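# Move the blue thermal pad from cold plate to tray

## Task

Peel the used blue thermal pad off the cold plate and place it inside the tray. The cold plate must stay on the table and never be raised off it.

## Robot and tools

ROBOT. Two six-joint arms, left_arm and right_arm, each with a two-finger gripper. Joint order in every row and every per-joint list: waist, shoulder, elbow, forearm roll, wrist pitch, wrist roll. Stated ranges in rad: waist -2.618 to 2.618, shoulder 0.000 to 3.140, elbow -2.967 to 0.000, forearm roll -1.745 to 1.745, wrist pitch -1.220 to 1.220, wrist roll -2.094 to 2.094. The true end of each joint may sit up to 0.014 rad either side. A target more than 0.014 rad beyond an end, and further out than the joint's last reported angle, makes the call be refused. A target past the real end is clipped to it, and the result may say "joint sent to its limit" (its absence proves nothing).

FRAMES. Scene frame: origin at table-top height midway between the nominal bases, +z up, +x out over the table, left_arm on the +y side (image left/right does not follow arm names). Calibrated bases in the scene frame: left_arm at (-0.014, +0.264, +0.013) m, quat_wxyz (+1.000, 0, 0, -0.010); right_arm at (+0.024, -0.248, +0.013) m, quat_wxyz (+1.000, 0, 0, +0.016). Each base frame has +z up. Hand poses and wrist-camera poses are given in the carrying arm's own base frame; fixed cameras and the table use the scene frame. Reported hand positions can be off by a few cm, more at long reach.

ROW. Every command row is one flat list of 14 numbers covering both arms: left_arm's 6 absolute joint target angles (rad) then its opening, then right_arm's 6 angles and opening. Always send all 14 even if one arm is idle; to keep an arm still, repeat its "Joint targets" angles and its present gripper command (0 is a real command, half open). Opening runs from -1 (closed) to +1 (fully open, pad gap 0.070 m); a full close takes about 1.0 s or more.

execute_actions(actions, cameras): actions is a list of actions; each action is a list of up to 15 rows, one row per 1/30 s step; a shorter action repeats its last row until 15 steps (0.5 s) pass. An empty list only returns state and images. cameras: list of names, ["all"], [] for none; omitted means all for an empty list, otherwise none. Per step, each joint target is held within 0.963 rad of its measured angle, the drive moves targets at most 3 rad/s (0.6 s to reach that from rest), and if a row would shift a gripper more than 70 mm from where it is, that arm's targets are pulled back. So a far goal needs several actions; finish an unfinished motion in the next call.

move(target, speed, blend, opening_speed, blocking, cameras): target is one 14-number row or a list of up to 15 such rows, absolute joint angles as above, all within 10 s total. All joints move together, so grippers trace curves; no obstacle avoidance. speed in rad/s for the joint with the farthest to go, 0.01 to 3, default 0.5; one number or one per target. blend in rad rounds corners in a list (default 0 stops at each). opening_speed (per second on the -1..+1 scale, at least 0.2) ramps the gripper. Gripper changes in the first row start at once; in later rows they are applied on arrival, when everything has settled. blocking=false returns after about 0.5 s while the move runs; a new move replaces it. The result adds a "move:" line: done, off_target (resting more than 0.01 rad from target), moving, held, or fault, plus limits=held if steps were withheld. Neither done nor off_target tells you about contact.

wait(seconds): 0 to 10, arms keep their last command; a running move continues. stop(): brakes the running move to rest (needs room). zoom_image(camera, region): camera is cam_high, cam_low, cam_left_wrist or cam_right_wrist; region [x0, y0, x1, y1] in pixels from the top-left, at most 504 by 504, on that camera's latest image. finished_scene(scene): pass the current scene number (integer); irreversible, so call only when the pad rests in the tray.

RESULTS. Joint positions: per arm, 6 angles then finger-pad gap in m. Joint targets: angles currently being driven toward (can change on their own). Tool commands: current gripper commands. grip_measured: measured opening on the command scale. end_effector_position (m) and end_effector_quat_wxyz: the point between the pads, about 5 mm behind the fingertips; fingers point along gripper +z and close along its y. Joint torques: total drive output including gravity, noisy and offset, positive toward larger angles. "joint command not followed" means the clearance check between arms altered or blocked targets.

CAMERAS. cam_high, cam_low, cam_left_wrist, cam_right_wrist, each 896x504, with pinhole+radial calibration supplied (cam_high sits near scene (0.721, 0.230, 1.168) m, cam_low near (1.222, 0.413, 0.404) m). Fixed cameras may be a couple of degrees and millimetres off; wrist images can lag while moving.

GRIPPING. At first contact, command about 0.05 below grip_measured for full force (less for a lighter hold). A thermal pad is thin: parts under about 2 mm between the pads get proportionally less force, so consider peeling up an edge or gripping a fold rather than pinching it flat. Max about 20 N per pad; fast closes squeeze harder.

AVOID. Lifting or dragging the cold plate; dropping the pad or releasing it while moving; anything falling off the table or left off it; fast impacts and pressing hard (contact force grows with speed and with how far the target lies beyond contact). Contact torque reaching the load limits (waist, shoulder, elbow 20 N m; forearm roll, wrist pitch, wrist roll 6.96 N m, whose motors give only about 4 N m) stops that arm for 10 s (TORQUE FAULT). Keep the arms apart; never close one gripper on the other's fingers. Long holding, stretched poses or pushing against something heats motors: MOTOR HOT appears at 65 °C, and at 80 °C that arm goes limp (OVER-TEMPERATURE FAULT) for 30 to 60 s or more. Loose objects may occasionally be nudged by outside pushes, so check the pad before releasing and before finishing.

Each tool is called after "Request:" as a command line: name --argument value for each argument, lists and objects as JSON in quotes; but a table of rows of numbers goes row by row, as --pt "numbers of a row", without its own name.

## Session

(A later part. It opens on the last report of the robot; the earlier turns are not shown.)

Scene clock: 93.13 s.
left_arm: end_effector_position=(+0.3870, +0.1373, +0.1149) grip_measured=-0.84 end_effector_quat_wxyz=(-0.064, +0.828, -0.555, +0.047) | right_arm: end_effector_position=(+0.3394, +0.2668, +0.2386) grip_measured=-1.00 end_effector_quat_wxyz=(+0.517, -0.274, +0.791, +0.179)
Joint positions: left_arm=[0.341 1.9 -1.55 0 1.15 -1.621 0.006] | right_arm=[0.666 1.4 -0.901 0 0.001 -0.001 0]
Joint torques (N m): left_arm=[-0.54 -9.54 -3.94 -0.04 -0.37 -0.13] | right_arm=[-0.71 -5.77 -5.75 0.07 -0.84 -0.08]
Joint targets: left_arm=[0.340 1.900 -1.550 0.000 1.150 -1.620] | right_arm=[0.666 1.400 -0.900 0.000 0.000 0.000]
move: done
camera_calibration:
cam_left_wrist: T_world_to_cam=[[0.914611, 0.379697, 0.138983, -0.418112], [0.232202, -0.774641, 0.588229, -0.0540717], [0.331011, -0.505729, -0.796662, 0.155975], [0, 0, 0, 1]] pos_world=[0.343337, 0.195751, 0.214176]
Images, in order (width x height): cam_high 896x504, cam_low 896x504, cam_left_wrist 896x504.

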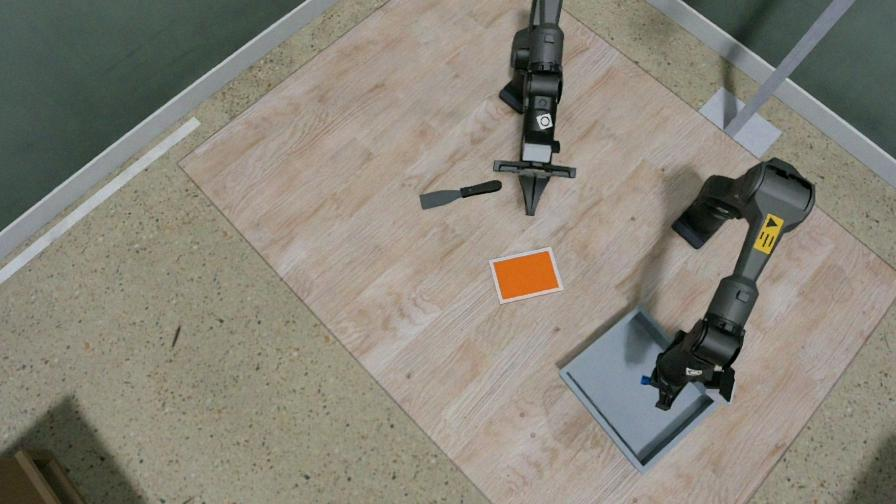

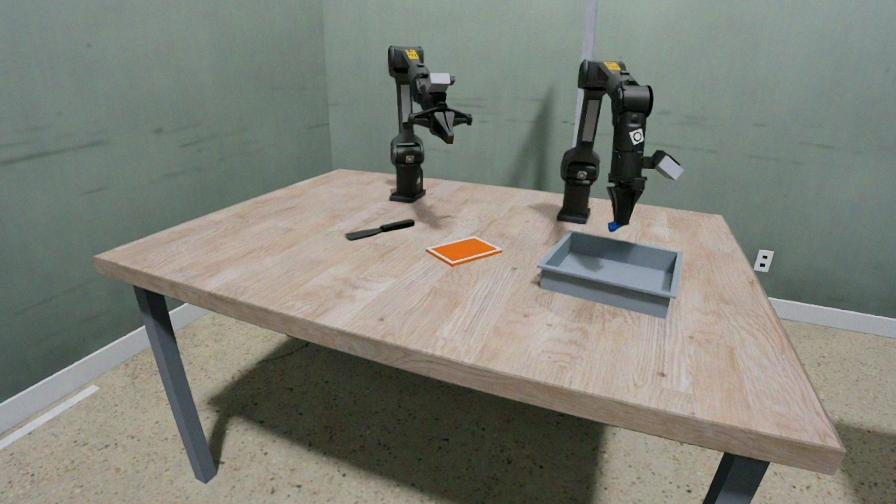

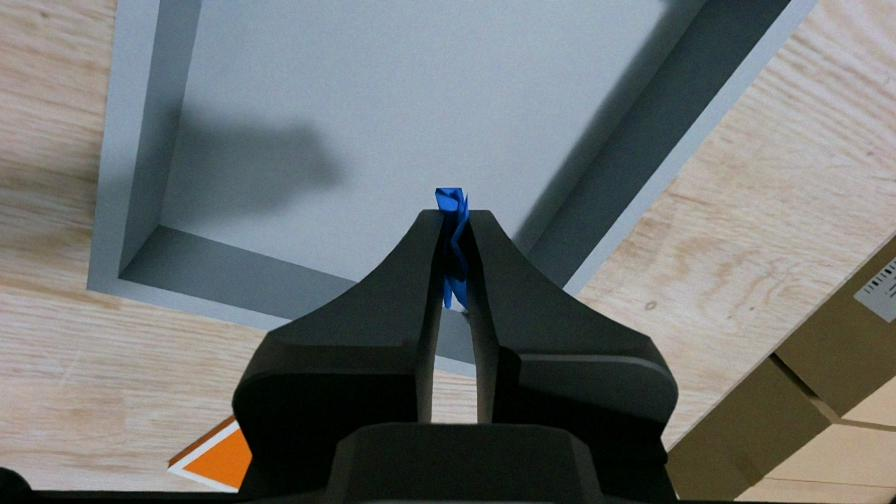

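Request:
move --pt "0.34 2.175 -1.62 0 1.10 -1.620 -1 0.666 1.4 -0.9 0 0 0 -1" --pt "0.34 2.188 -1.605 0 1.075 -1.620 -1 0.666 1.4 -0.9 0 0 0 -1" --pt "0.34 2.188 -1.605 0 1.075 -1.620 0.7 0.666 1.4 -0.9 0 0 0 -1" --pt "0.34 1.9 -1.55 0 1.15 -1.620 0.7 0.666 1.4 -0.9 0 0 0 -1" --speed '[0.3,0.1,0.3,0.3]' --opening_speed 0.8 --cameras '["cam_high","cam_left_wrist","cam_low"]'

Scene clock: 106.03 s.
left_arm: end_effector_position=(+0.3869, +0.1369, +0.1156) grip_measured=+0.70 end_effector_quat_wxyz=(-0.064, +0.828, -0.555, +0.048) | right_arm: end_effector_position=(+0.3394, +0.2668, +0.2386) grip_measured=-1.00 end_effector_quat_wxyz=(+0.517, -0.274, +0.791, +0.179)
Joint positions: left_arm=[0.34 1.898 -1.55 0 1.151 -1.621 0.059] | right_arm=[0.666 1.4 -0.901 0 0.001 -0.001 0]
Joint torques (N m): left_arm=[-0.36 -9.49 -3.32 0.15 -0.35 -0.16] | right_arm=[-0.42 -6 -6.46 0 -0.65 -0.07]
Joint targets: left_arm=[0.340 1.900 -1.550 0.000 1.150 -1.620] | right_arm=[0.666 1.400 -0.900 0.000 0.000 0.000]
move: done
camera_calibration:
cam_left_wrist: T_world_to_cam=[[0.914835, 0.378789, 0.139986, -0.41808], [0.230932, -0.775089, 0.588138, -0.0542253], [0.331282, -0.505722, -0.796553, 0.156245], [0, 0, 0, 1]] pos_world=[0.343236, 0.195352, 0.214875]
Images, in order (width x height): cam_high 896x504, cam_low 896x504, cam_left_wrist 896x504.

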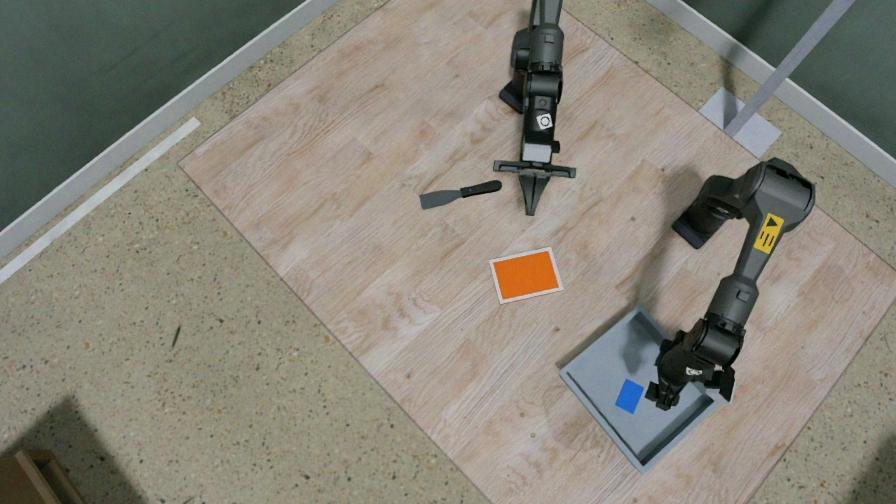

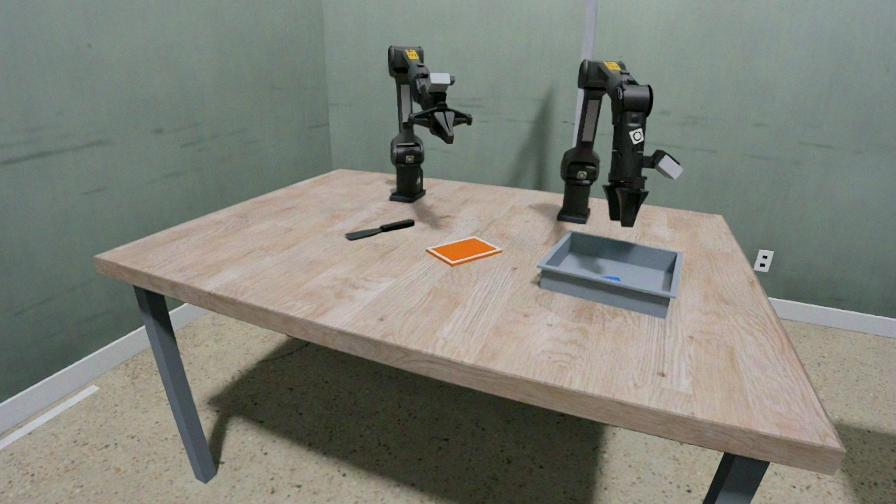

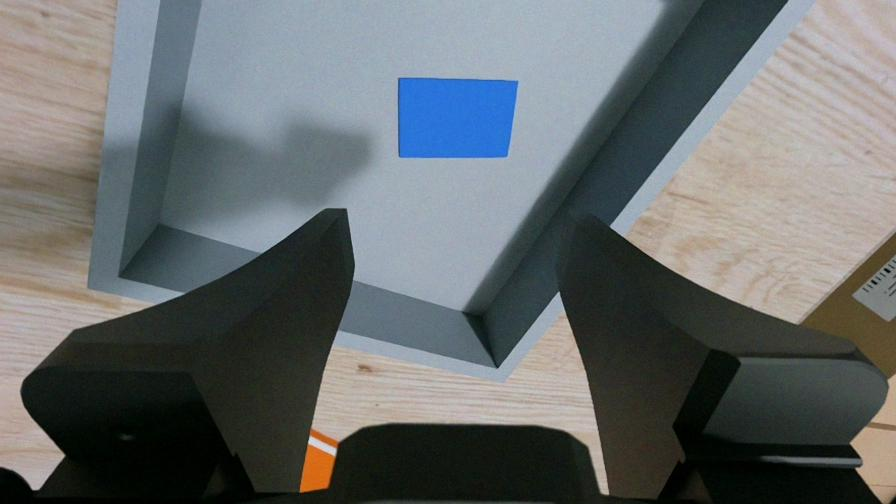

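Request:
finished_scene --scene 2

The scene is finished: the task was done.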